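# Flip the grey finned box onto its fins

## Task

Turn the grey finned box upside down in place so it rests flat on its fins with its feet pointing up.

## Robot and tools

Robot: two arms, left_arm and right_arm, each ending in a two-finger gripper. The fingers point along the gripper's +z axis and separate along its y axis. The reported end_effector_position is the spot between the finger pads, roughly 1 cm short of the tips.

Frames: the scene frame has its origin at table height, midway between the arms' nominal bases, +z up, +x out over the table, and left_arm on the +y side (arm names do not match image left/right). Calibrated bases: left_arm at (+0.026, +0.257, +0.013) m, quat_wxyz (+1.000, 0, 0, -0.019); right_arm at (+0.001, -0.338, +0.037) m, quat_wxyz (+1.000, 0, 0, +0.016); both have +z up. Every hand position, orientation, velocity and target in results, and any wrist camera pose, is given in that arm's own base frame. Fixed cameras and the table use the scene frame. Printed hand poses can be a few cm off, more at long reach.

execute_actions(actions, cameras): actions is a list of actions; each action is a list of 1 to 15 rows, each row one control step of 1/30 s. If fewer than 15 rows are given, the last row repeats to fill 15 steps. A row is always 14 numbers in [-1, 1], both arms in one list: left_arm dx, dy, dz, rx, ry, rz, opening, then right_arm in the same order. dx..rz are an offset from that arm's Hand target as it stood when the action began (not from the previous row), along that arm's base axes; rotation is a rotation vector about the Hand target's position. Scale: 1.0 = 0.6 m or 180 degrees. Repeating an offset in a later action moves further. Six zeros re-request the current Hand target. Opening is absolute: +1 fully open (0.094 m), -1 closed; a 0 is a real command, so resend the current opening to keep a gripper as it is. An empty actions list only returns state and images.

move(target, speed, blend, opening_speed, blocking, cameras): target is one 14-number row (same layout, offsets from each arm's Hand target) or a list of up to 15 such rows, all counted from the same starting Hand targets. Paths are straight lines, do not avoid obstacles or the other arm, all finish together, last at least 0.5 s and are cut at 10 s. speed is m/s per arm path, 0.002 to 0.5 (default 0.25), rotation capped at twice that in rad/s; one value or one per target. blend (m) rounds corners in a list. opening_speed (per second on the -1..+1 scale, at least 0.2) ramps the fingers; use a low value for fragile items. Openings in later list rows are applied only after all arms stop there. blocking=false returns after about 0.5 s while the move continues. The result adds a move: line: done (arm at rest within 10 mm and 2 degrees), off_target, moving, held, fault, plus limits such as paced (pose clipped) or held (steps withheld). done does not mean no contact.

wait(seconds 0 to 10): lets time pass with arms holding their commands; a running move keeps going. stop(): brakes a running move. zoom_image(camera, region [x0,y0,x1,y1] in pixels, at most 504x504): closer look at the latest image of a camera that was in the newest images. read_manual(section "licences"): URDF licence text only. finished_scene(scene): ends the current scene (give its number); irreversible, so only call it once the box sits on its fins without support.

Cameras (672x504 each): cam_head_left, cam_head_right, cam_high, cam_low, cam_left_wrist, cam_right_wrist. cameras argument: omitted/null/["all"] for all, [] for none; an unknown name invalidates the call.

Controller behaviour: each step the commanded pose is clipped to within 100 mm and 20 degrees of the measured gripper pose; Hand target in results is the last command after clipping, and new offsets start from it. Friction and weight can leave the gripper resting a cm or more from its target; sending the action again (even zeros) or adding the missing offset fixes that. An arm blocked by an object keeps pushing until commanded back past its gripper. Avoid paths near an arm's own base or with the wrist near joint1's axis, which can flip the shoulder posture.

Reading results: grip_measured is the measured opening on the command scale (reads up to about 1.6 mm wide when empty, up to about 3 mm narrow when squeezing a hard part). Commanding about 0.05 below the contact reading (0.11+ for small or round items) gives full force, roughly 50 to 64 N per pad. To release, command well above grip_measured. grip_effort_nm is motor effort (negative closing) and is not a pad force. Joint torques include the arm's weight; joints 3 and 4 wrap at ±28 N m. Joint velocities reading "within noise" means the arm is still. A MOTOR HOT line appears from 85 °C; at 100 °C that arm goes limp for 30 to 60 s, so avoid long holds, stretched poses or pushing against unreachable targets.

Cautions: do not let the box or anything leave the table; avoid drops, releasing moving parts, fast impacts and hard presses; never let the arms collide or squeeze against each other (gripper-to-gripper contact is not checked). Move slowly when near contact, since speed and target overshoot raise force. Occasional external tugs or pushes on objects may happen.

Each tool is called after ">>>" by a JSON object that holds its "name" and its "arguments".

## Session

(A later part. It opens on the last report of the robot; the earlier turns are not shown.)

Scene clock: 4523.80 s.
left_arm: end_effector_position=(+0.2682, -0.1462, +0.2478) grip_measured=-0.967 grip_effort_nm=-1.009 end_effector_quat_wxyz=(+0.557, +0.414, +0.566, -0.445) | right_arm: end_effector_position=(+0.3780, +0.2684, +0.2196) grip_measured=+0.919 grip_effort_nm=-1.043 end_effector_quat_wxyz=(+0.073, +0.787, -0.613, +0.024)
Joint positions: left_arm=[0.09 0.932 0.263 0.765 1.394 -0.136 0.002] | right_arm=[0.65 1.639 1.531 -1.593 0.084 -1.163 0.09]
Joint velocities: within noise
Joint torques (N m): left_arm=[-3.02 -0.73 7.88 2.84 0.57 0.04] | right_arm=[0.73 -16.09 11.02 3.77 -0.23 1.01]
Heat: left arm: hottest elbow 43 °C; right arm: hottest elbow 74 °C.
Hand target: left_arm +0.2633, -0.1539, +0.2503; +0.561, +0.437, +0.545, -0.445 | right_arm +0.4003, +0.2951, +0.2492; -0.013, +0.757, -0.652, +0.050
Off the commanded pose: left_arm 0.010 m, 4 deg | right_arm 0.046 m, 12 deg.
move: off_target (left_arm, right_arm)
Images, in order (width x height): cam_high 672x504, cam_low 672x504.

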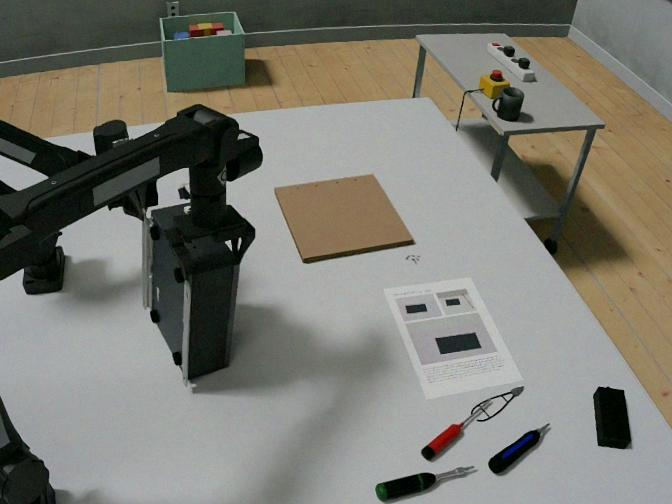

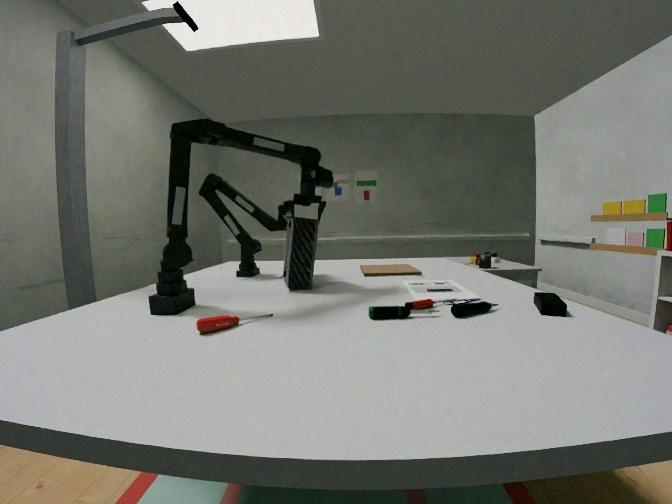

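>>> {"name": "move", "arguments": {"target": [-0.032,-0.0095,-0.008,0.0048,-0.016,0,-1.0,-0.0488,-0.011,-0.0417,0.0061,-0.0271,0,0.75], "speed": 0.05, "cameras": ["cam_low","cam_left_wrist","cam_right_wrist"]}}

>>> {"name": "zoom_image", "arguments": {"camera": "cam_low", "region": [240, 140, 420, 320]}}

Scene clock: 4545.43 s.
left_arm: end_effector_position=(+0.2471, -0.1522, +0.2422) grip_measured=-0.967 grip_effort_nm=-1.013 end_effector_quat_wxyz=(+0.569, +0.439, +0.545, -0.433) | right_arm: end_effector_position=(+0.3461, +0.2602, +0.2198) grip_measured=+0.919 grip_effort_nm=-1.038 end_effector_quat_wxyz=(+0.020, +0.773, -0.631, +0.058)
Joint positions: left_arm=[0.073 0.876 0.213 0.786 1.4 -0.093 0.002] | right_arm=[0.694 1.488 1.358 -1.459 0.122 -1.078 0.09]
Joint velocities: within noise
Joint torques (N m): left_arm=[-3.55 -1.03 7.91 1.65 -0.41 0.02] | right_arm=[0.73 -10.34 8.95 5.03 0.24 0.63]
Heat: left arm: hottest elbow 41 °C; right arm: hottest elbow 66 °C.
Hand target: left_arm +0.2441, -0.1596, +0.2455; +0.571, +0.452, +0.534, -0.429 | right_arm +0.3709, +0.2886, +0.2243; -0.048, +0.754, -0.651, +0.076
Off the commanded pose: left_arm 0.009 m, 2 deg | right_arm 0.038 m, 9 deg.
move: off_target (right_arm)
Images, in order (width x height): cam_low 672x504, cam_left_wrist 672x504, cam_right_wrist 672x504.

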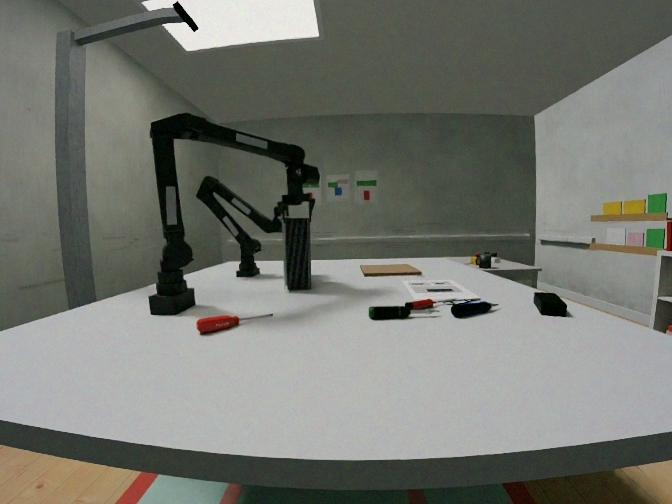

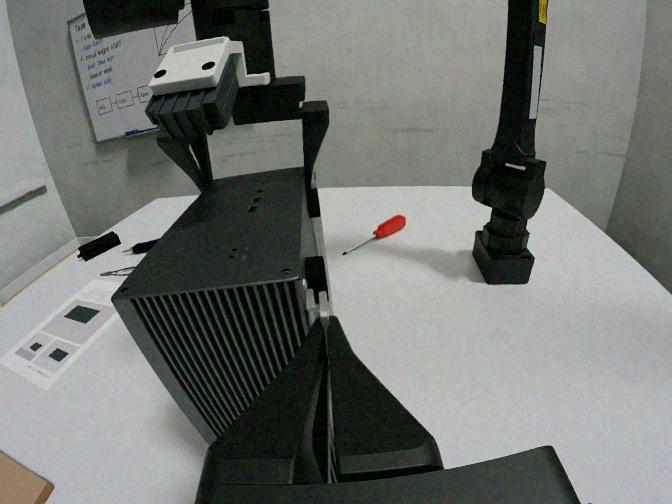

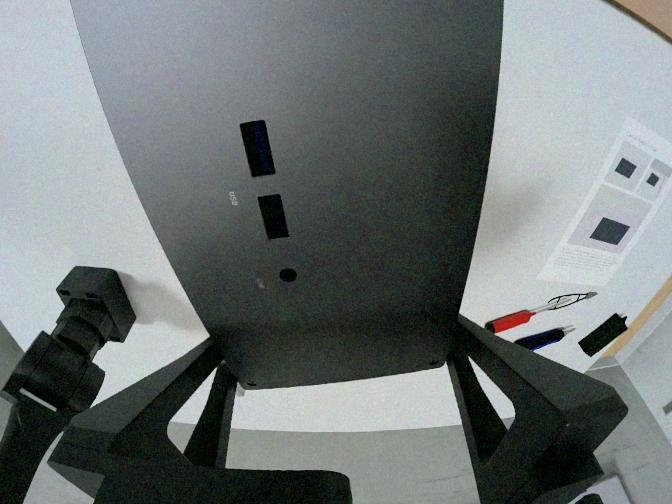

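Scaled by 2.800.

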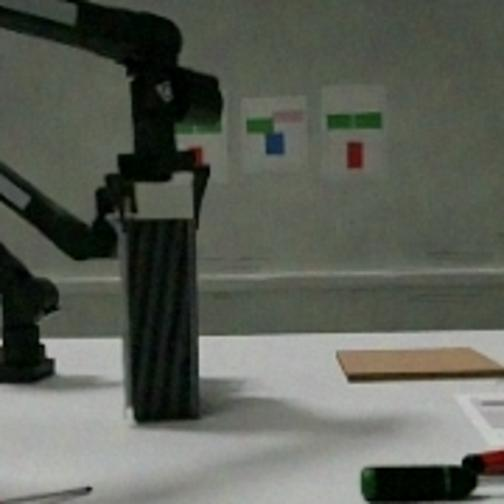

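>>> {"name": "move", "arguments": {"target": [0,0,0,0,0,0,-1.0,-0.035,-0.04,0,0.003,-0.0137,-0.02,0.75], "speed": 0.05, "cameras": []}}

Scene clock: 4561.90 s.
left_arm: end_effector_position=(+0.2444, -0.1555, +0.2429) grip_measured=-0.967 grip_effort_nm=-1.009 end_effector_quat_wxyz=(+0.572, +0.451, +0.535, -0.427) | right_arm: end_effector_position=(+0.3297, +0.2480, +0.2191) grip_measured=+0.919 grip_effort_nm=-1.048 end_effector_quat_wxyz=(-0.012, +0.744, -0.664, +0.071)
Joint positions: left_arm=[0.06 0.871 0.213 0.78 1.4 -0.062 0.002] | right_arm=[0.703 1.396 1.259 -1.39 0.138 -0.985 0.09]
Joint velocities: within noise
Joint torques (N m): left_arm=[-2.26 -0.91 8.12 1.31 -0.47 -0.22] | right_arm=[0.21 -9.41 8.27 4.16 0.93 0.27]
Heat: left arm: hottest elbow 41 °C; right arm: hottest elbow 62 °C.
Hand target: left_arm +0.2441, -0.1596, +0.2455; +0.571, +0.452, +0.534, -0.430 | right_arm +0.3500, +0.2646, +0.2244; -0.064, +0.731, -0.674, +0.090
Off the commanded pose: left_arm 0.005 m, 0 deg | right_arm 0.027 m, 7 deg.
move: off_target (right_arm)
No camera images: "cameras" was empty.

>>> {"name": "move", "arguments": {"target": [0,0,0,0,0,0,-1.0,-0.012,-0.012,0,0,0,0,1.0], "speed": 0.05, "opening_speed": 0.3, "cameras": ["cam_low","cam_right_wrist","cam_left_wrist"]}}

>>> {"name": "zoom_image", "arguments": {"camera": "cam_low", "region": [240, 140, 420, 320]}}

Scene clock: 4574.53 s.
left_arm: end_effector_position=(+0.2443, -0.1564, +0.2427) grip_measured=-0.967 grip_effort_nm=-1.009 end_effector_quat_wxyz=(+0.572, +0.451, +0.535, -0.427) | right_arm: end_effector_position=(+0.3393, +0.2504, +0.2250) grip_measured=+0.999 grip_effort_nm=0.046 end_effector_quat_wxyz=(-0.053, +0.738, -0.666, +0.091)
Joint positions: left_arm=[0.055 0.868 0.213 0.773 1.396 -0.057 0.002] | right_arm=[0.705 1.363 1.235 -1.313 0.167 -0.98 0.094]
Joint velocities: within noise
Joint torques (N m): left_arm=[-1.96 -0.79 8.17 1.37 -0.29 -0.21] | right_arm=[-0.56 -8.53 8.16 1.68 -0.13 0.24]
Heat: left arm: hottest elbow 41 °C; right arm: hottest elbow 58 °C.
Hand target: left_arm +0.2441, -0.1596, +0.2456; +0.571, +0.452, +0.534, -0.430 | right_arm +0.3428, +0.2573, +0.2243; -0.064, +0.731, -0.674, +0.090
Off the commanded pose: left_arm 0.004 m, 0 deg | right_arm 0.008 m, 2 deg.
move: done
Images, in order (width x height): cam_low 672x504, cam_left_wrist 672x504, cam_right_wrist 672x504.

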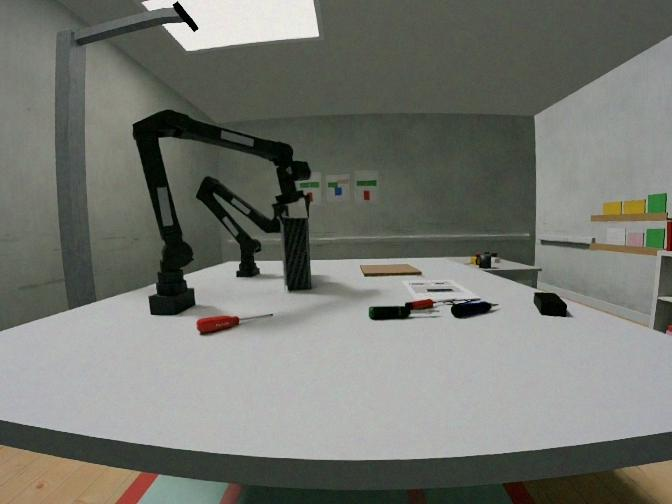

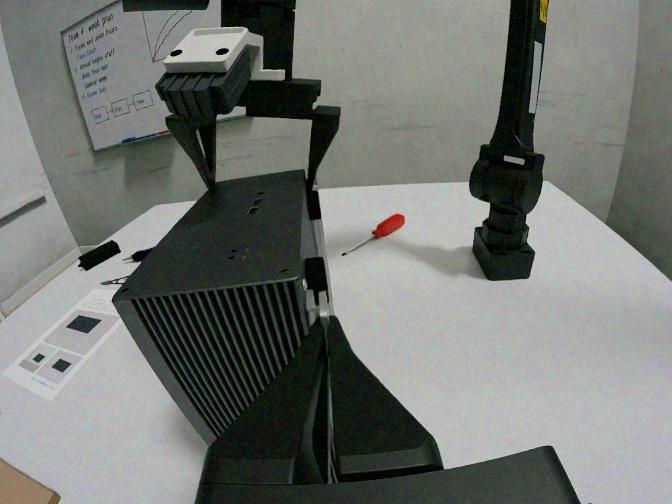

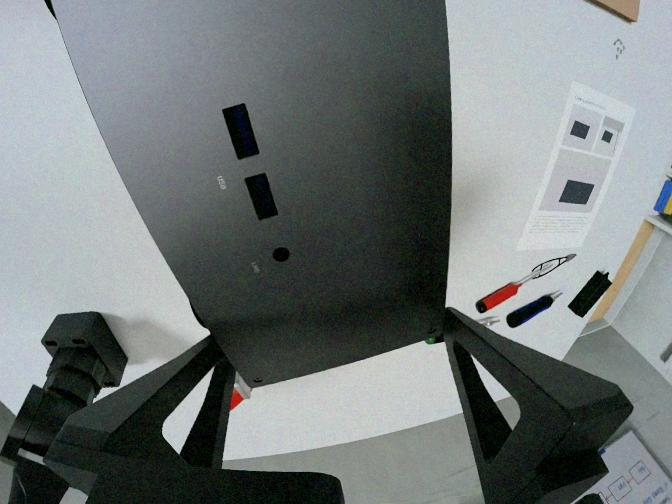

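Scaled by 2.800.

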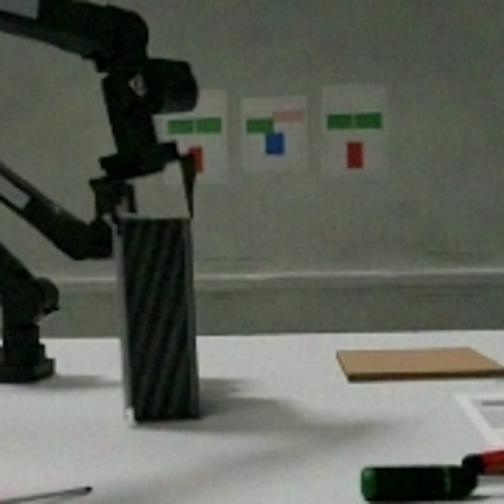

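>>> {"name": "move", "arguments": {"target": [[0,0,0,0,0,0,-1.0,-0.0205,0.0043,0.0976,0,0,0,1.0],[0,0,0,0,0,0,-1.0,-0.041,-0.05,0.2,0,0,0,1.0]], "speed": [0.05,0.12], "blend": 0.01, "cameras": ["cam_low","cam_high"]}}

>>> {"name": "zoom_image", "arguments": {"camera": "cam_low", "region": [240, 140, 420, 320]}}

>>> {"name": "zoom_image", "arguments": {"camera": "cam_high", "region": [60, 140, 300, 440]}}

Scene clock: 4586.57 s.
left_arm: end_effector_position=(+0.2446, -0.1564, +0.2417) grip_measured=-0.967 grip_effort_nm=-1.013 end_effector_quat_wxyz=(+0.565, +0.441, +0.544, -0.436) | right_arm: end_effector_position=(+0.3101, +0.2270, +0.3241) grip_measured=+0.999 grip_effort_nm=0.037 end_effector_quat_wxyz=(-0.044, +0.734, -0.671, +0.089)
Joint positions: left_arm=[0.055 0.868 0.212 0.767 1.392 -0.084 0.002] | right_arm=[0.707 1.28 1.42 -1.601 0.166 -0.963 0.094]
Joint velocities: within noise
Joint torques (N m): left_arm=[-1.96 -0.73 8.18 1.81 -0.15 0.01] | right_arm=[-1.49 -8.06 11.37 0.46 -0.11 -0.08]
Heat: left arm: hottest elbow 40 °C; right arm: hottest elbow 56 °C.
Hand target: left_arm +0.2440, -0.1596, +0.2454; +0.571, +0.452, +0.534, -0.430 | right_arm +0.3181, +0.2273, +0.3444; -0.064, +0.731, -0.674, +0.090
Off the commanded pose: left_arm 0.005 m, 2 deg | right_arm 0.022 m, 2 deg.
move: off_target (right_arm)
Images, in order (width x height): cam_high 672x504, cam_low 672x504.

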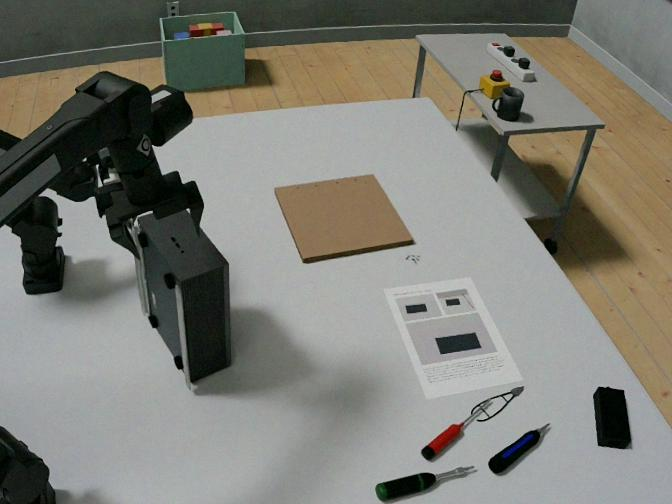

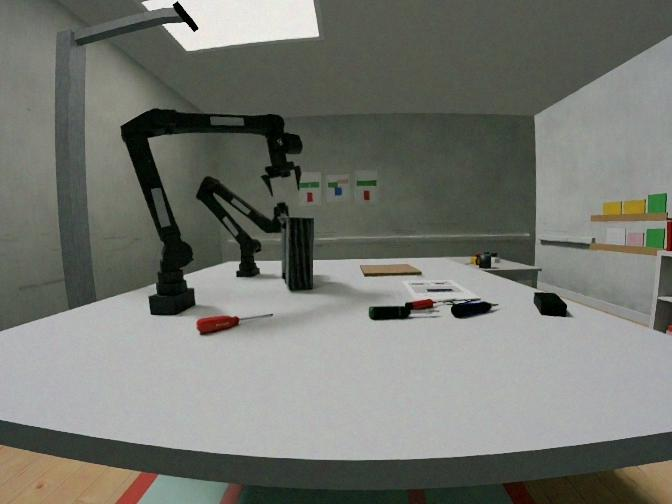

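Scaled by 2.800.

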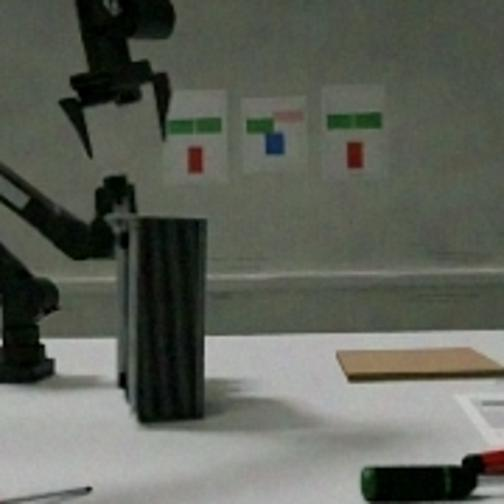

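Scaled by 1.680.

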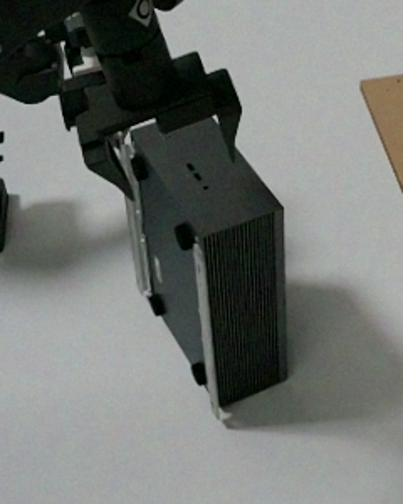

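>>> {"name": "execute_actions", "arguments": {"actions": [], "cameras": ["cam_left_wrist","cam_right_wrist"]}}

Scene clock: 4590.33 s.
left_arm: end_effector_position=(+0.2446, -0.1564, +0.2417) grip_measured=-0.967 grip_effort_nm=-1.009 end_effector_quat_wxyz=(+0.565, +0.441, +0.544, -0.436) | right_arm: end_effector_position=(+0.3100, +0.2269, +0.3241) grip_measured=+0.999 grip_effort_nm=0.042 end_effector_quat_wxyz=(-0.044, +0.735, -0.671, +0.089)
Joint positions: left_arm=[0.055 0.868 0.212 0.767 1.392 -0.084 0.002] | right_arm=[0.707 1.28 1.42 -1.601 0.165 -0.964 0.094]
Joint velocities: within noise
Joint torques (N m): left_arm=[-1.85 -0.62 8.16 1.85 -0.13 0.01] | right_arm=[-2.14 -8.35 11.54 0.38 -0.1 -0.13]
Heat: left arm: hottest elbow 40 °C; right arm: hottest elbow 57 °C.
Hand target: left_arm +0.2440, -0.1596, +0.2454; +0.571, +0.452, +0.534, -0.430 | right_arm +0.3181, +0.2273, +0.3443; -0.064, +0.731, -0.674, +0.090
Tool commands: left_gripper/opening=-1.0 right_gripper/opening=+1.0
Off the commanded pose: left_arm 0.005 m, 2 deg | right_arm 0.022 m, 2 deg.
Images, in order (width x height): cam_left_wrist 672x504, cam_right_wrist 672x504.

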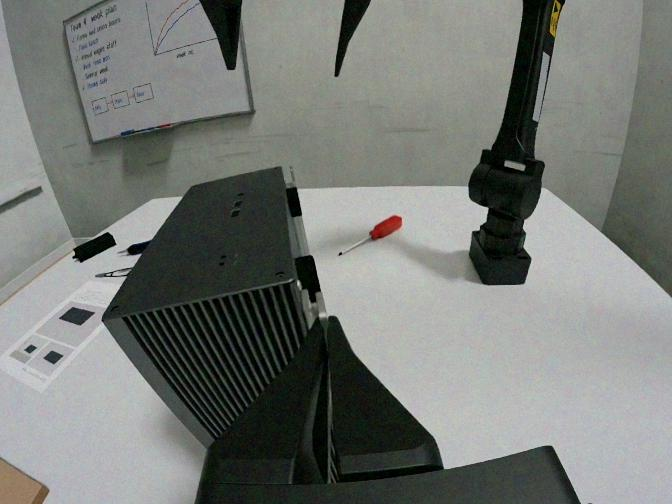

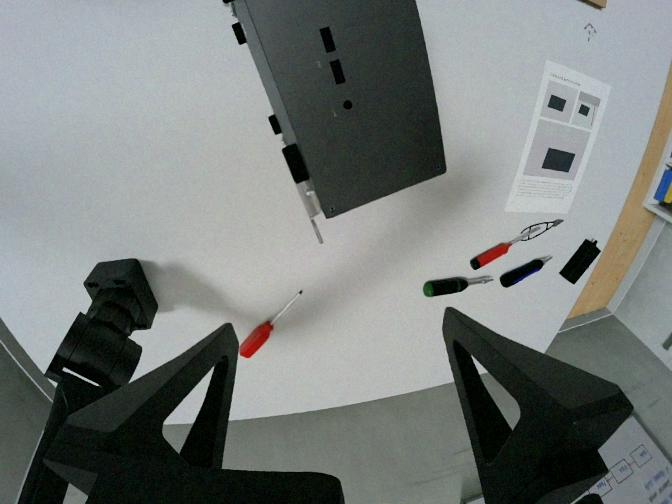

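>>> {"name": "move", "arguments": {"target": [[0,0,0,0,0,0,-1.0,0.05,-0.18,0.02,0.1,0.02,0.0107,-0.35],[0,0,0,0,0,0,-1.0,0.1367,-0.245,-0.0233,0.4836,0.0967,0.0536,-0.35],[0,0,0,0,0,0,-1.0,0.245,-0.095,-0.4,0.4836,0.0967,0.0536,-0.35]], "speed": 0.2, "blend": 0.03, "opening_speed": 1.5, "cameras": ["cam_right_wrist","cam_high","cam_head_right"]}}

Scene clock: 4698.70 s.
left_arm: end_effector_position=(+0.2446, -0.1564, +0.2417) grip_measured=-0.967 grip_effort_nm=-1.009 end_effector_quat_wxyz=(+0.565, +0.441, +0.544, -0.436) | right_arm: end_effector_position=(+0.4551, +0.1659, +0.0988) grip_measured=-0.348 grip_effort_nm=-0.095 end_effector_quat_wxyz=(-0.453, +0.524, -0.522, -0.498)
Joint positions: left_arm=[0.055 0.868 0.212 0.767 1.392 -0.084 0.002] | right_arm=[-0.01 1.983 1.187 -1.336 -1.46 -2.09 0.031]
Joint velocities: within noise
Joint torques (N m): left_arm=[-1.85 -0.79 8.13 1.85 -0.14 0.01] | right_arm=[0.21 -14.1 7.06 -0.03 -0.77 -0.11]
Heat: left arm: hottest elbow 39 °C; right arm: hottest elbow 59 °C.
Hand target: left_arm +0.2440, -0.1596, +0.2454; +0.571, +0.452, +0.534, -0.430 | right_arm +0.4652, +0.1703, +0.1044; -0.461, +0.540, -0.494, -0.502
Off the commanded pose: left_arm 0.005 m, 2 deg | right_arm 0.012 m, 4 deg.
joint sent to its limit (right arm) — joint 6 (wrist roll), lower limit. The joint targets still meet the commanded pose.
move: off_target (right_arm)
Images, in order (width x height): cam_head_right 672x504, cam_high 672x504, cam_right_wrist 672x504.

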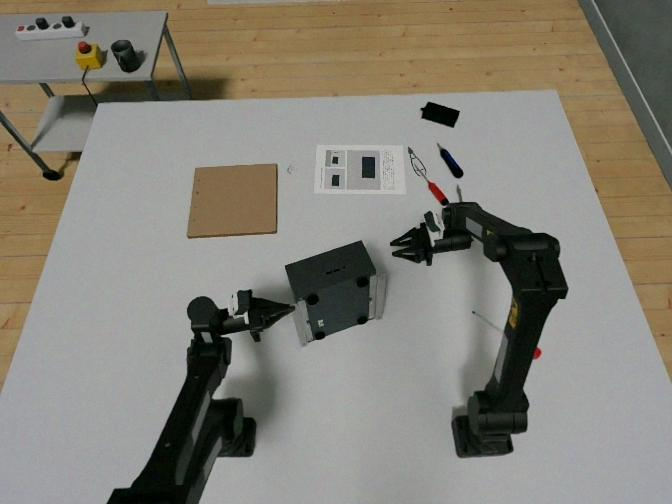

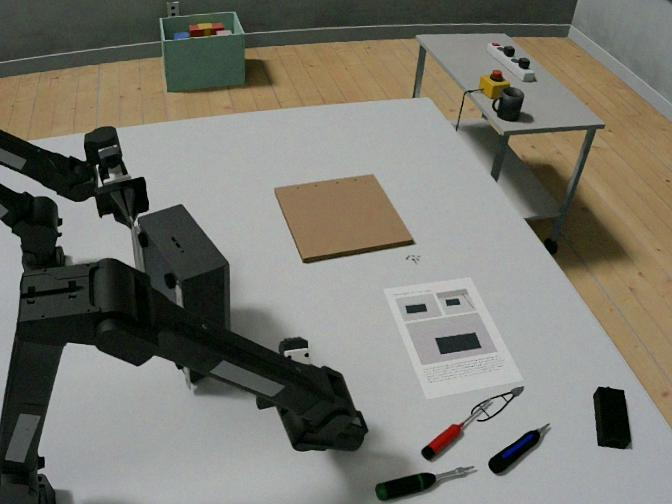

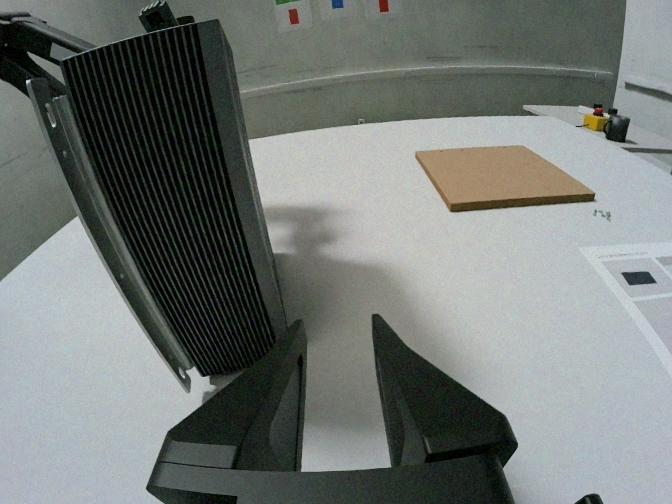

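>>> {"name": "zoom_image", "arguments": {"camera": "cam_right_wrist", "region": [20, 0, 380, 400]}}

>>> {"name": "zoom_image", "arguments": {"camera": "cam_head_right", "region": [240, 200, 460, 360]}}

Scaled by 1.260 from the camera's 672x504 image, which has a finer 960x720 frame.

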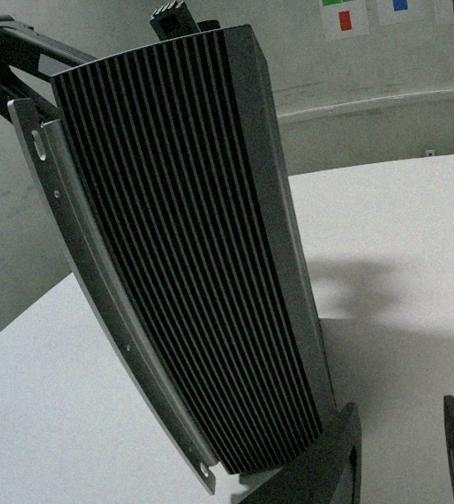

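Scaled by 2.291.

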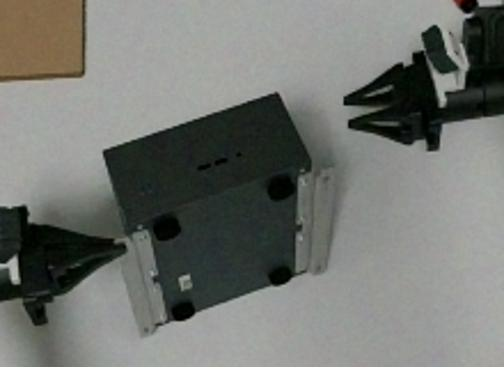

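>>> {"name": "move", "arguments": {"target": [[0,0,0,0,0,0,-1.0,0.01,0.0,-0.055,0,0,0,-0.35],[0,0,0,0,0,0,-1.0,0.01,0.21,-0.055,0,0,0,-0.35]], "speed": 0.12, "blend": 0.02, "cameras": ["cam_right_wrist","cam_head_right"]}}

>>> {"name": "zoom_image", "arguments": {"camera": "cam_head_right", "region": [240, 200, 460, 360]}}

Scene clock: 4740.40 s.
left_arm: end_effector_position=(+0.2446, -0.1564, +0.2417) grip_measured=-0.967 grip_effort_nm=-1.009 end_effector_quat_wxyz=(+0.565, +0.441, +0.544, -0.436) | right_arm: end_effector_position=(+0.4575, +0.2519, +0.0701) grip_measured=-0.348 grip_effort_nm=-0.090 end_effector_quat_wxyz=(-0.445, +0.550, -0.461, -0.536)
Joint positions: left_arm=[0.055 0.868 0.212 0.767 1.392 -0.084 0.002] | right_arm=[0.169 2.083 1.248 -1.115 -1.539 -1.946 0.031]
Joint velocities: within noise
Joint torques (N m): left_arm=[-1.96 -0.62 8.16 1.85 -0.14 0.02] | right_arm=[-1.9 -17.26 4.81 0.06 -0.67 -0.08]
Heat: left arm: hottest elbow 39 °C; right arm: hottest elbow 50 °C.
Hand target: left_arm +0.2440, -0.1596, +0.2454; +0.571, +0.452, +0.534, -0.430 | right_arm +0.4613, +0.2455, +0.0726; -0.450, +0.549, -0.462, -0.531 (not the last commanded pose)
Off the commanded pose: left_arm 0.005 m, 2 deg | right_arm 0.046 m, 6 deg.
move: held (right_arm; a check stopped the path); path passed 1 of 2 targets; blend cut to 0.0169 m at target 1; limits=held
pose unreachable (right arm): on one or more control steps of this call, first in action 0 (counted from 0), this arm could not follow its commanded pose, so it was not sent that pose on those steps. It may still have moved: this result reports where it is.
cause: moving toward the commanded pose would bring two parts of the arm too close to each other (its wrist (the part past joint 4) and its wrist camera, with joints 5 (wrist yaw) and 6 (wrist roll) between them).
Images, in order (width x height): cam_head_right 672x504, cam_right_wrist 672x504.

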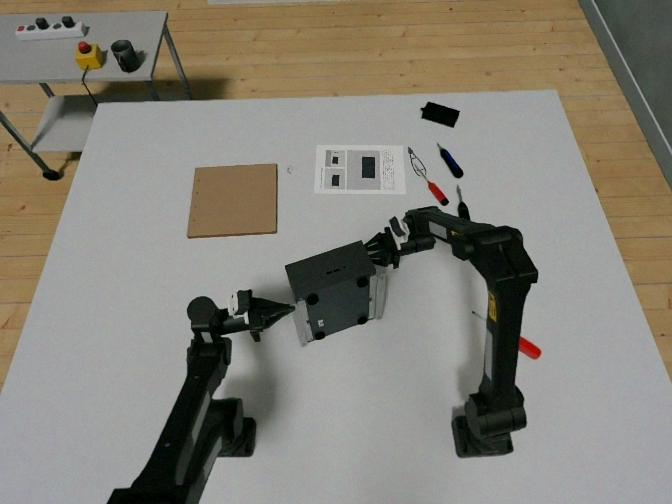

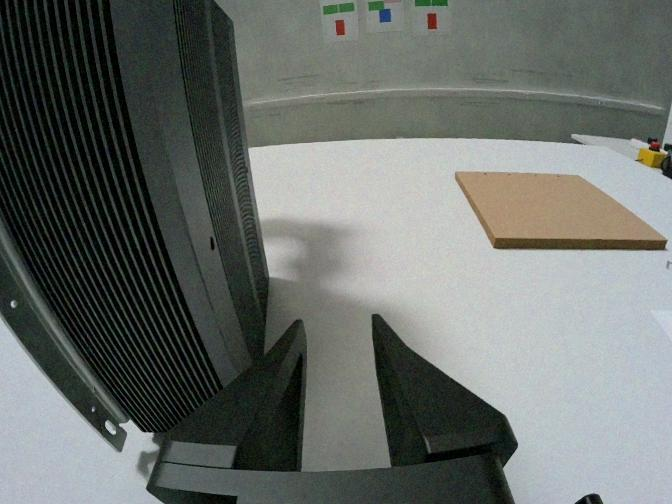

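Scaled by 2.291.

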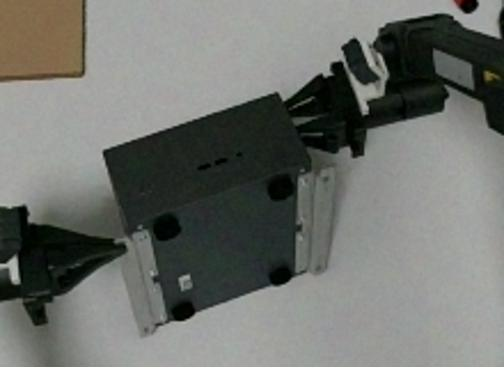

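>>> {"name": "move", "arguments": {"target": [[0,0,0,0,0,0,-1.0,0.015,-0.159,0.029,-0.0127,0.0017,-0.1377,-0.35],[0,0,0,0,0,0,-1.0,0.065,-0.326,0.379,-0.0972,0.0469,-0.3841,-0.35],[0,0,0,0,0,0,-1.0,-0.169,-0.126,0.396,-0.0131,0.0007,-0.084,-0.35]], "speed": [0.15,0.25,0.25], "blend": 0.03, "cameras": ["cam_right_wrist","cam_head_right"]}}

Scene clock: 4860.07 s.
left_arm: end_effector_position=(+0.2446, -0.1564, +0.2417) grip_measured=-0.967 grip_effort_nm=-1.009 end_effector_quat_wxyz=(+0.565, +0.441, +0.544, -0.436) | right_arm: end_effector_position=(+0.4558, +0.2367, +0.0645) grip_measured=-0.348 grip_effort_nm=-0.095 end_effector_quat_wxyz=(-0.450, +0.539, -0.472, -0.532)
Joint positions: left_arm=[0.055 0.868 0.212 0.767 1.392 -0.084 0.002] | right_arm=[0.139 2.078 1.214 -1.082 -1.541 -1.93 0.031]
Joint velocities: within noise
Joint torques (N m): left_arm=[-1.96 -0.62 8.21 1.98 -0.13 -0.02] | right_arm=[-0.44 -15.91 4.96 -0.05 -0.68 -0.05]
Heat: left arm: hottest elbow 40 °C; right arm: hottest elbow 43 °C.
Hand target: left_arm +0.2439, -0.1595, +0.2454; +0.571, +0.452, +0.533, -0.430 | right_arm +0.4552, +0.2416, +0.0649; -0.448, +0.543, -0.469, -0.534 (not the last commanded pose)
Off the commanded pose: left_arm 0.005 m, 2 deg | right_arm 0.272 m, 14 deg.
move: held (right_arm; a check stopped the path); path passed 0 of 3 targets; limits=held
pose unreachable (right arm): on one or more control steps of this call, first in action 0 (counted from 0), this arm could not follow its commanded pose, so it was not sent that pose on those steps. It may still have moved: this result reports where it is.
cause: moving toward the commanded pose would bring two parts of the arm too close to each other (its wrist (the part past joint 4) and its wrist camera, with joints 5 (wrist yaw) and 6 (wrist roll) between them).
Images, in order (width x height): cam_head_right 672x504, cam_right_wrist 672x504.

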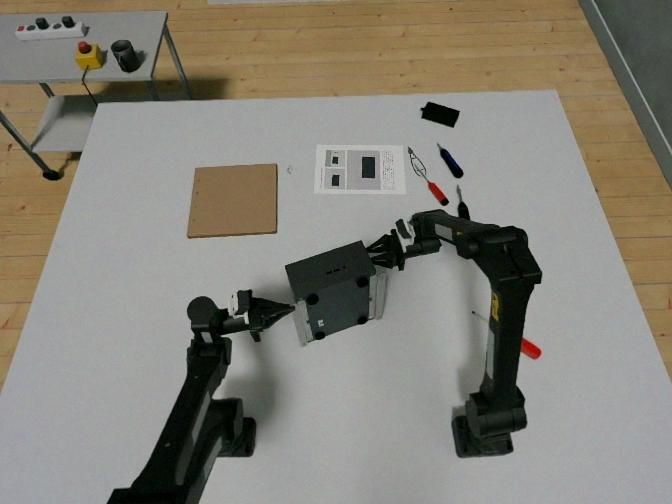

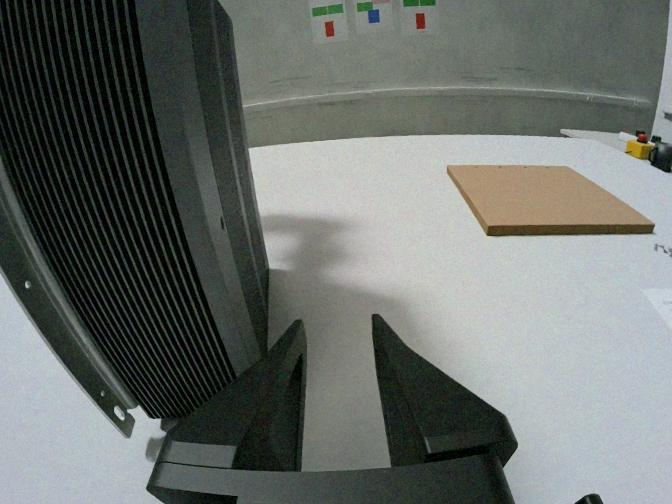

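>>> {"name": "move", "arguments": {"target": [0,0,0,0,0,0,-1.0,0,0,0,-0.033,0.219,-0.006,-0.35], "speed": 0.25, "cameras": ["cam_right_wrist"]}}

Scene clock: 4871.53 s.
left_arm: end_effector_position=(+0.2446, -0.1564, +0.2417) grip_measured=-0.967 grip_effort_nm=-1.009 end_effector_quat_wxyz=(+0.565, +0.441, +0.544, -0.436) | right_arm: end_effector_position=(+0.4473, +0.2355, +0.0630) grip_measured=-0.348 grip_effort_nm=-0.090 end_effector_quat_wxyz=(+0.358, -0.457, +0.551, +0.600)
Joint positions: left_arm=[0.055 0.868 0.212 0.767 1.392 -0.084 0.002] | right_arm=[0.139 2.098 1.224 -1.239 -1.542 -1.771 0.031]
Joint velocities: within noise
Joint torques (N m): left_arm=[-1.9 -0.5 8.12 2.02 -0.13 -0.02] | right_arm=[-1.14 -15.85 4.26 0.1 -0.66 -0.14]
Heat: left arm: hottest elbow 40 °C; right arm: hottest elbow 43 °C.
Hand target: left_arm +0.2439, -0.1595, +0.2454; +0.571, +0.452, +0.533, -0.430 | right_arm +0.4474, +0.2355, +0.0631; +0.363, -0.461, +0.547, +0.596 (not the last commanded pose)
Off the commanded pose: left_arm 0.005 m, 2 deg | right_arm 0.010 m, 21 deg.
move: held (right_arm; a check stopped the path); limits=held
pose unreachable (right arm): on one or more control steps of this call, first in action 0 (counted from 0), this arm could not follow its commanded pose, so it was not sent that pose on those steps. It may still have moved: this result reports where it is.
cause: moving toward the commanded pose would bring two parts of the arm too close to each other (its wrist (the part past joint 4) and its wrist camera, with joints 5 (wrist yaw) and 6 (wrist roll) between them).
Images, in order (width x height): cam_right_wrist 672x504.

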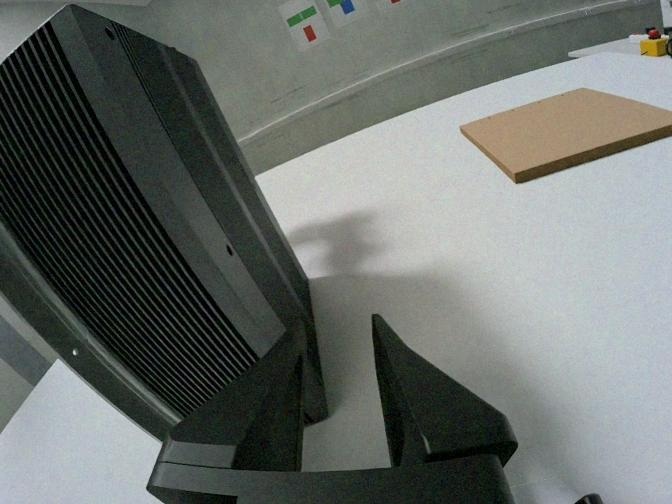

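>>> {"name": "move", "arguments": {"target": [0,0,0,0,0,0,-1.0,0.02,0,0,-0.03,0.0,-0.12,-0.35], "speed": 0.2, "cameras": ["cam_right_wrist"]}}

Scene clock: 4892.40 s.
left_arm: end_effector_position=(+0.2446, -0.1564, +0.2417) grip_measured=-0.967 grip_effort_nm=-1.009 end_effector_quat_wxyz=(+0.565, +0.441, +0.544, -0.436) | right_arm: end_effector_position=(+0.4472, +0.2355, +0.0628) grip_measured=-0.348 grip_effort_nm=-0.095 end_effector_quat_wxyz=(+0.358, -0.457, +0.551, +0.599)
Joint positions: left_arm=[0.055 0.868 0.212 0.767 1.392 -0.084 0.002] | right_arm=[0.139 2.098 1.224 -1.236 -1.542 -1.772 0.031]
Joint velocities: within noise
Joint torques (N m): left_arm=[-1.73 -0.56 8.12 2.1 -0.11 -0.05] | right_arm=[-0.26 -15.15 4.33 -0.17 -0.66 -0.06]
Heat: left arm: hottest elbow 40 °C; right arm: hottest elbow 43 °C.
Hand target: left_arm +0.2438, -0.1594, +0.2454; +0.571, +0.452, +0.533, -0.430 | right_arm +0.4473, +0.2355, +0.0630; +0.358, -0.457, +0.551, +0.600 (not the last commanded pose)
Off the commanded pose: left_arm 0.005 m, 2 deg | right_arm 0.012 m, 22 deg.
move: held (right_arm; a check stopped the path); limits=held
pose unreachable (right arm): on one or more control steps of this call, first in action 0 (counted from 0), this arm could not follow its commanded pose, so it was not sent that pose on those steps. It may still have moved: this result reports where it is.
cause: moving toward the commanded pose would bring two parts of the arm too close to each other (its wrist (the part past joint 4) and its wrist camera, with joints 5 (wrist yaw) and 6 (wrist roll) between them).
Images, in order (width x height): cam_right_wrist 672x504.

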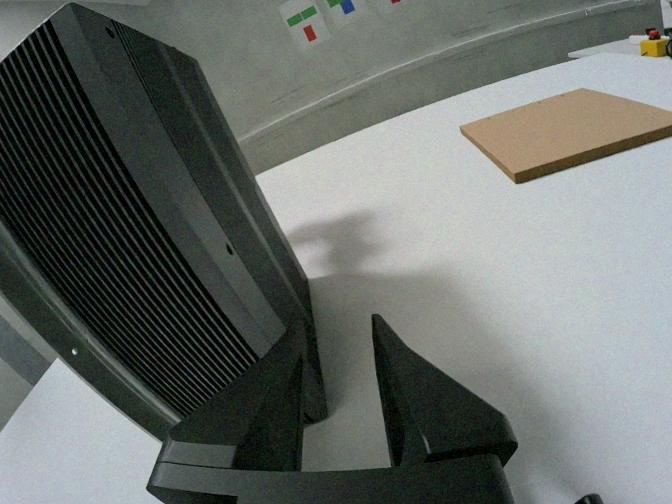

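>>> {"name": "move", "arguments": {"target": [[0,0,0,0,0,0,-1.0,0,0.0,0,0.015,-0.0987,0.003,-0.35],[0,0,0,0,0,0,-1.0,0.03,-0.109,0.069,-0.0015,-0.1082,-0.0159,-0.35],[0,0,0,0,0,0,-1.0,-0.079,-0.259,0.445,-0.4911,-0.1958,0.0173,-0.35]], "speed": [0.2,0.15,0.2], "blend": 0.01, "cameras": ["cam_right_wrist"]}}

Scene clock: 4927.03 s.
left_arm: end_effector_position=(+0.2446, -0.1564, +0.2417) grip_measured=-0.967 grip_effort_nm=-1.013 end_effector_quat_wxyz=(+0.565, +0.441, +0.544, -0.436) | right_arm: end_effector_position=(+0.3937, +0.0738, +0.3063) grip_measured=-0.348 grip_effort_nm=-0.095 end_effector_quat_wxyz=(-0.045, +0.732, -0.676, +0.075)
Joint positions: left_arm=[0.055 0.868 0.212 0.767 1.392 -0.084 0.002] | right_arm=[0.217 1.287 1.38 -1.504 0.072 -1.438 0.031]
Joint velocities: within noise
Joint torques (N m): left_arm=[-1.9 -0.56 8.13 2.14 -0.11 -0.04] | right_arm=[0.15 -8.53 11.58 0.53 0.1 0.11]
Heat: left arm: hottest elbow 40 °C; right arm: hottest elbow 44 °C.
Hand target: left_arm +0.2438, -0.1594, +0.2454; +0.571, +0.452, +0.533, -0.430 | right_arm +0.3997, +0.0802, +0.3300; -0.064, +0.731, -0.674, +0.090
Off the commanded pose: left_arm 0.005 m, 2 deg | right_arm 0.025 m, 3 deg.
move: off_target (right_arm)
Images, in order (width x height): cam_right_wrist 672x504.

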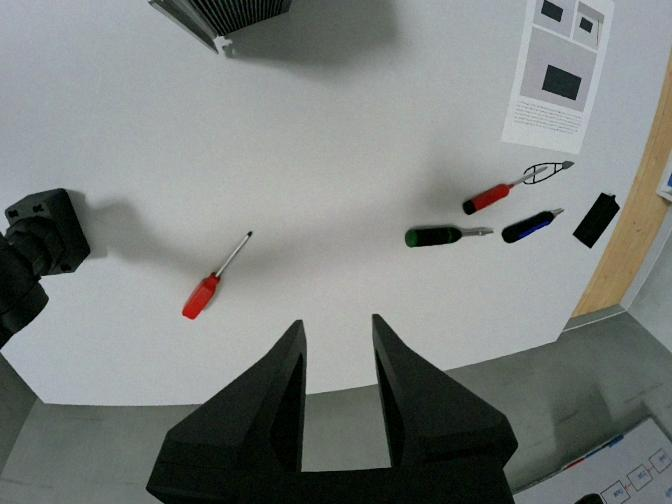

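>>> {"name": "move", "arguments": {"target": [[0,0,0,0,0,0,-1.0,0.033,-0.083,0,0.3971,-0.1377,-0.2654,-0.35],[0,0,0,0,0,0,-1.0,-0.083,0.117,0,0.4916,0.0328,-0.0124,-0.35],[0,0,0,0,0,0,-1.0,-0.13,0.2,-0.033,0.487,0.0755,0.0316,-0.35]], "speed": [0.25,0.25,0.15], "blend": 0.02, "cameras": ["cam_right_wrist","cam_head_right"]}}

>>> {"name": "zoom_image", "arguments": {"camera": "cam_head_right", "region": [240, 200, 460, 360]}}

Scene clock: 4959.03 s.
left_arm: end_effector_position=(+0.2446, -0.1564, +0.2417) grip_measured=-0.967 grip_effort_nm=-1.009 end_effector_quat_wxyz=(+0.565, +0.441, +0.544, -0.436) | right_arm: end_effector_position=(+0.3206, +0.1954, +0.3068) grip_measured=-0.348 grip_effort_nm=-0.095 end_effector_quat_wxyz=(+0.485, -0.510, +0.523, +0.480)
Joint positions: left_arm=[0.055 0.868 0.212 0.767 1.392 -0.084 0.002] | right_arm=[0.077 1.073 0.717 -0.276 -1.454 -0.622 0.031]
Joint velocities: within noise
Joint torques (N m): left_arm=[-1.79 -0.56 8.14 2.13 -0.11 -0.03] | right_arm=[0.62 -4.48 9.18 1.22 -0.54 -0.13]
Heat: left arm: hottest elbow 40 °C; right arm: hottest elbow 51 °C.
Hand target: left_arm +0.2438, -0.1594, +0.2454; +0.571, +0.452, +0.533, -0.430 | right_arm +0.3218, +0.2002, +0.3101; +0.482, -0.517, +0.517, +0.482
Off the commanded pose: left_arm 0.005 m, 2 deg | right_arm 0.006 m, 1 deg.
move: done
Images, in order (width x height): cam_head_right 672x504, cam_right_wrist 672x504.

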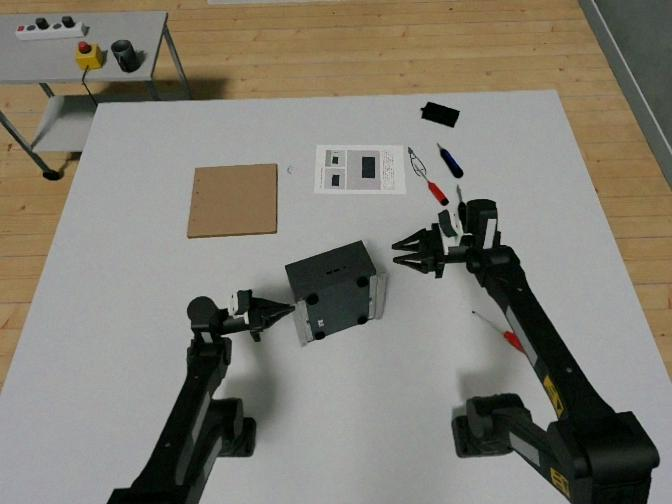

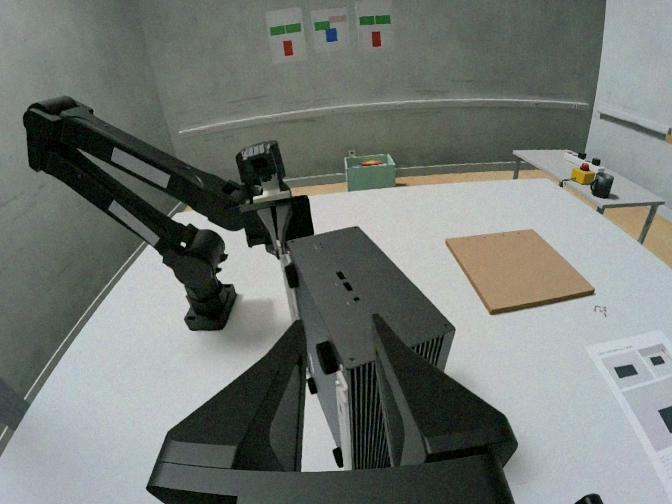

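Scaled by 2.291.

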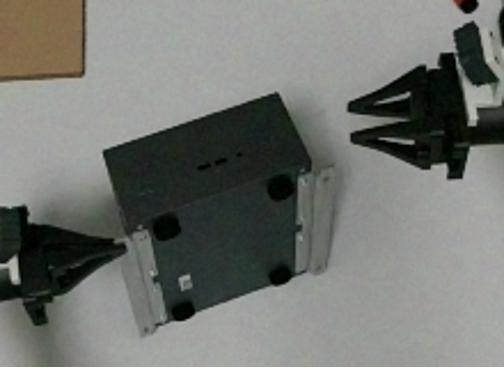

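>>> {"name": "zoom_image", "arguments": {"camera": "cam_right_wrist", "region": [260, 210, 480, 480]}}

Scaled by 1.867 from the camera's 672x504 image, which has a finer 960x720 frame.

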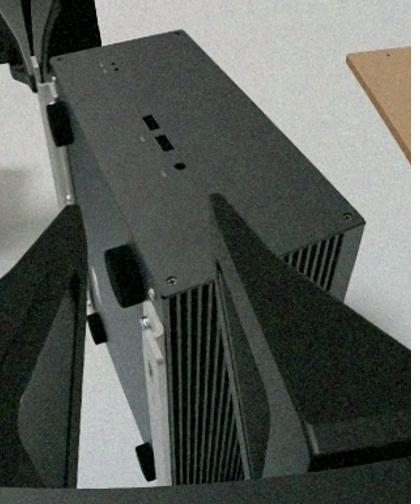

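>>> {"name": "move", "arguments": {"target": [0,0,0,0,0,0,-1.0,0.0017,0.0133,-0.19,0,0,0,-0.35], "speed": 0.12, "cameras": ["cam_right_wrist","cam_low"]}}

>>> {"name": "zoom_image", "arguments": {"camera": "cam_right_wrist", "region": [200, 100, 500, 400]}}

Scene clock: 5015.40 s.
left_arm: end_effector_position=(+0.2446, -0.1564, +0.2417) grip_measured=-0.967 grip_effort_nm=-1.013 end_effector_quat_wxyz=(+0.565, +0.441, +0.544, -0.436) | right_arm: end_effector_position=(+0.3234, +0.2030, +0.1980) grip_measured=-0.348 grip_effort_nm=-0.085 end_effector_quat_wxyz=(+0.484, -0.517, +0.520, +0.479)
Joint positions: left_arm=[0.055 0.868 0.212 0.767 1.392 -0.084 0.002] | right_arm=[0.099 1.293 0.542 0.146 -1.441 -0.603 0.031]
Joint velocities: within noise
Joint torques (N m): left_arm=[-1.9 -0.44 8.16 2.11 -0.12 -0.04] | right_arm=[0.44 -5.66 6.74 2.06 -0.29 0.05]
Heat: left arm: hottest elbow 40 °C; right arm: hottest elbow 50 °C.
Hand target: left_arm +0.2438, -0.1594, +0.2454; +0.571, +0.452, +0.533, -0.430 | right_arm +0.3228, +0.2082, +0.1961; +0.482, -0.517, +0.517, +0.482
Off the commanded pose: left_arm 0.005 m, 2 deg | right_arm 0.006 m, 0 deg.
move: done
Images, in order (width x height): cam_low 672x504, cam_right_wrist 672x504.

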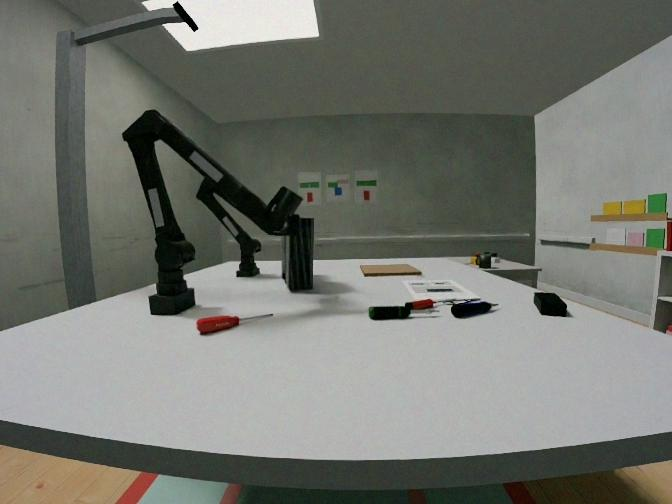

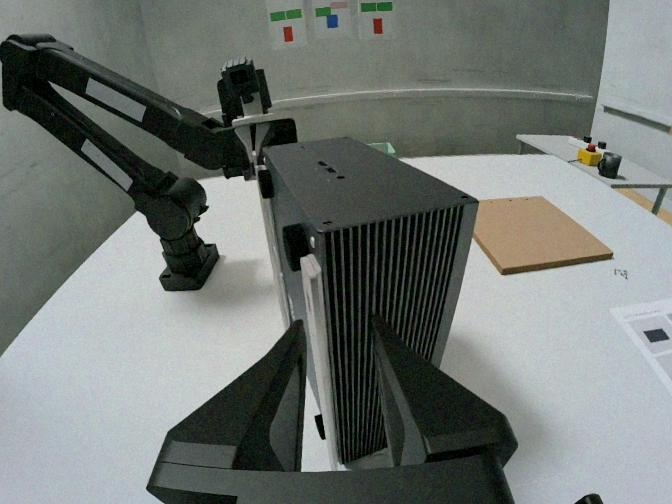

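Scaled by 1.680 from the camera's 672x504 image, which has a finer 960x720 frame.

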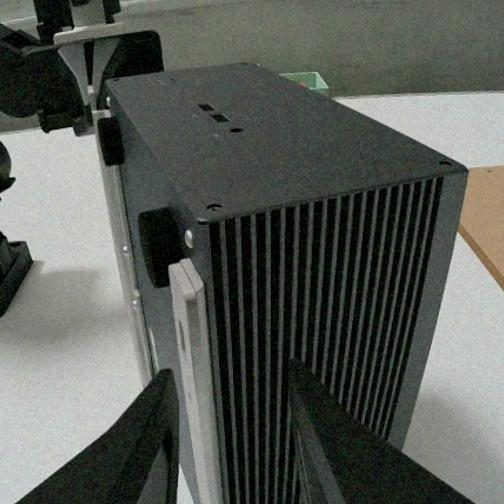

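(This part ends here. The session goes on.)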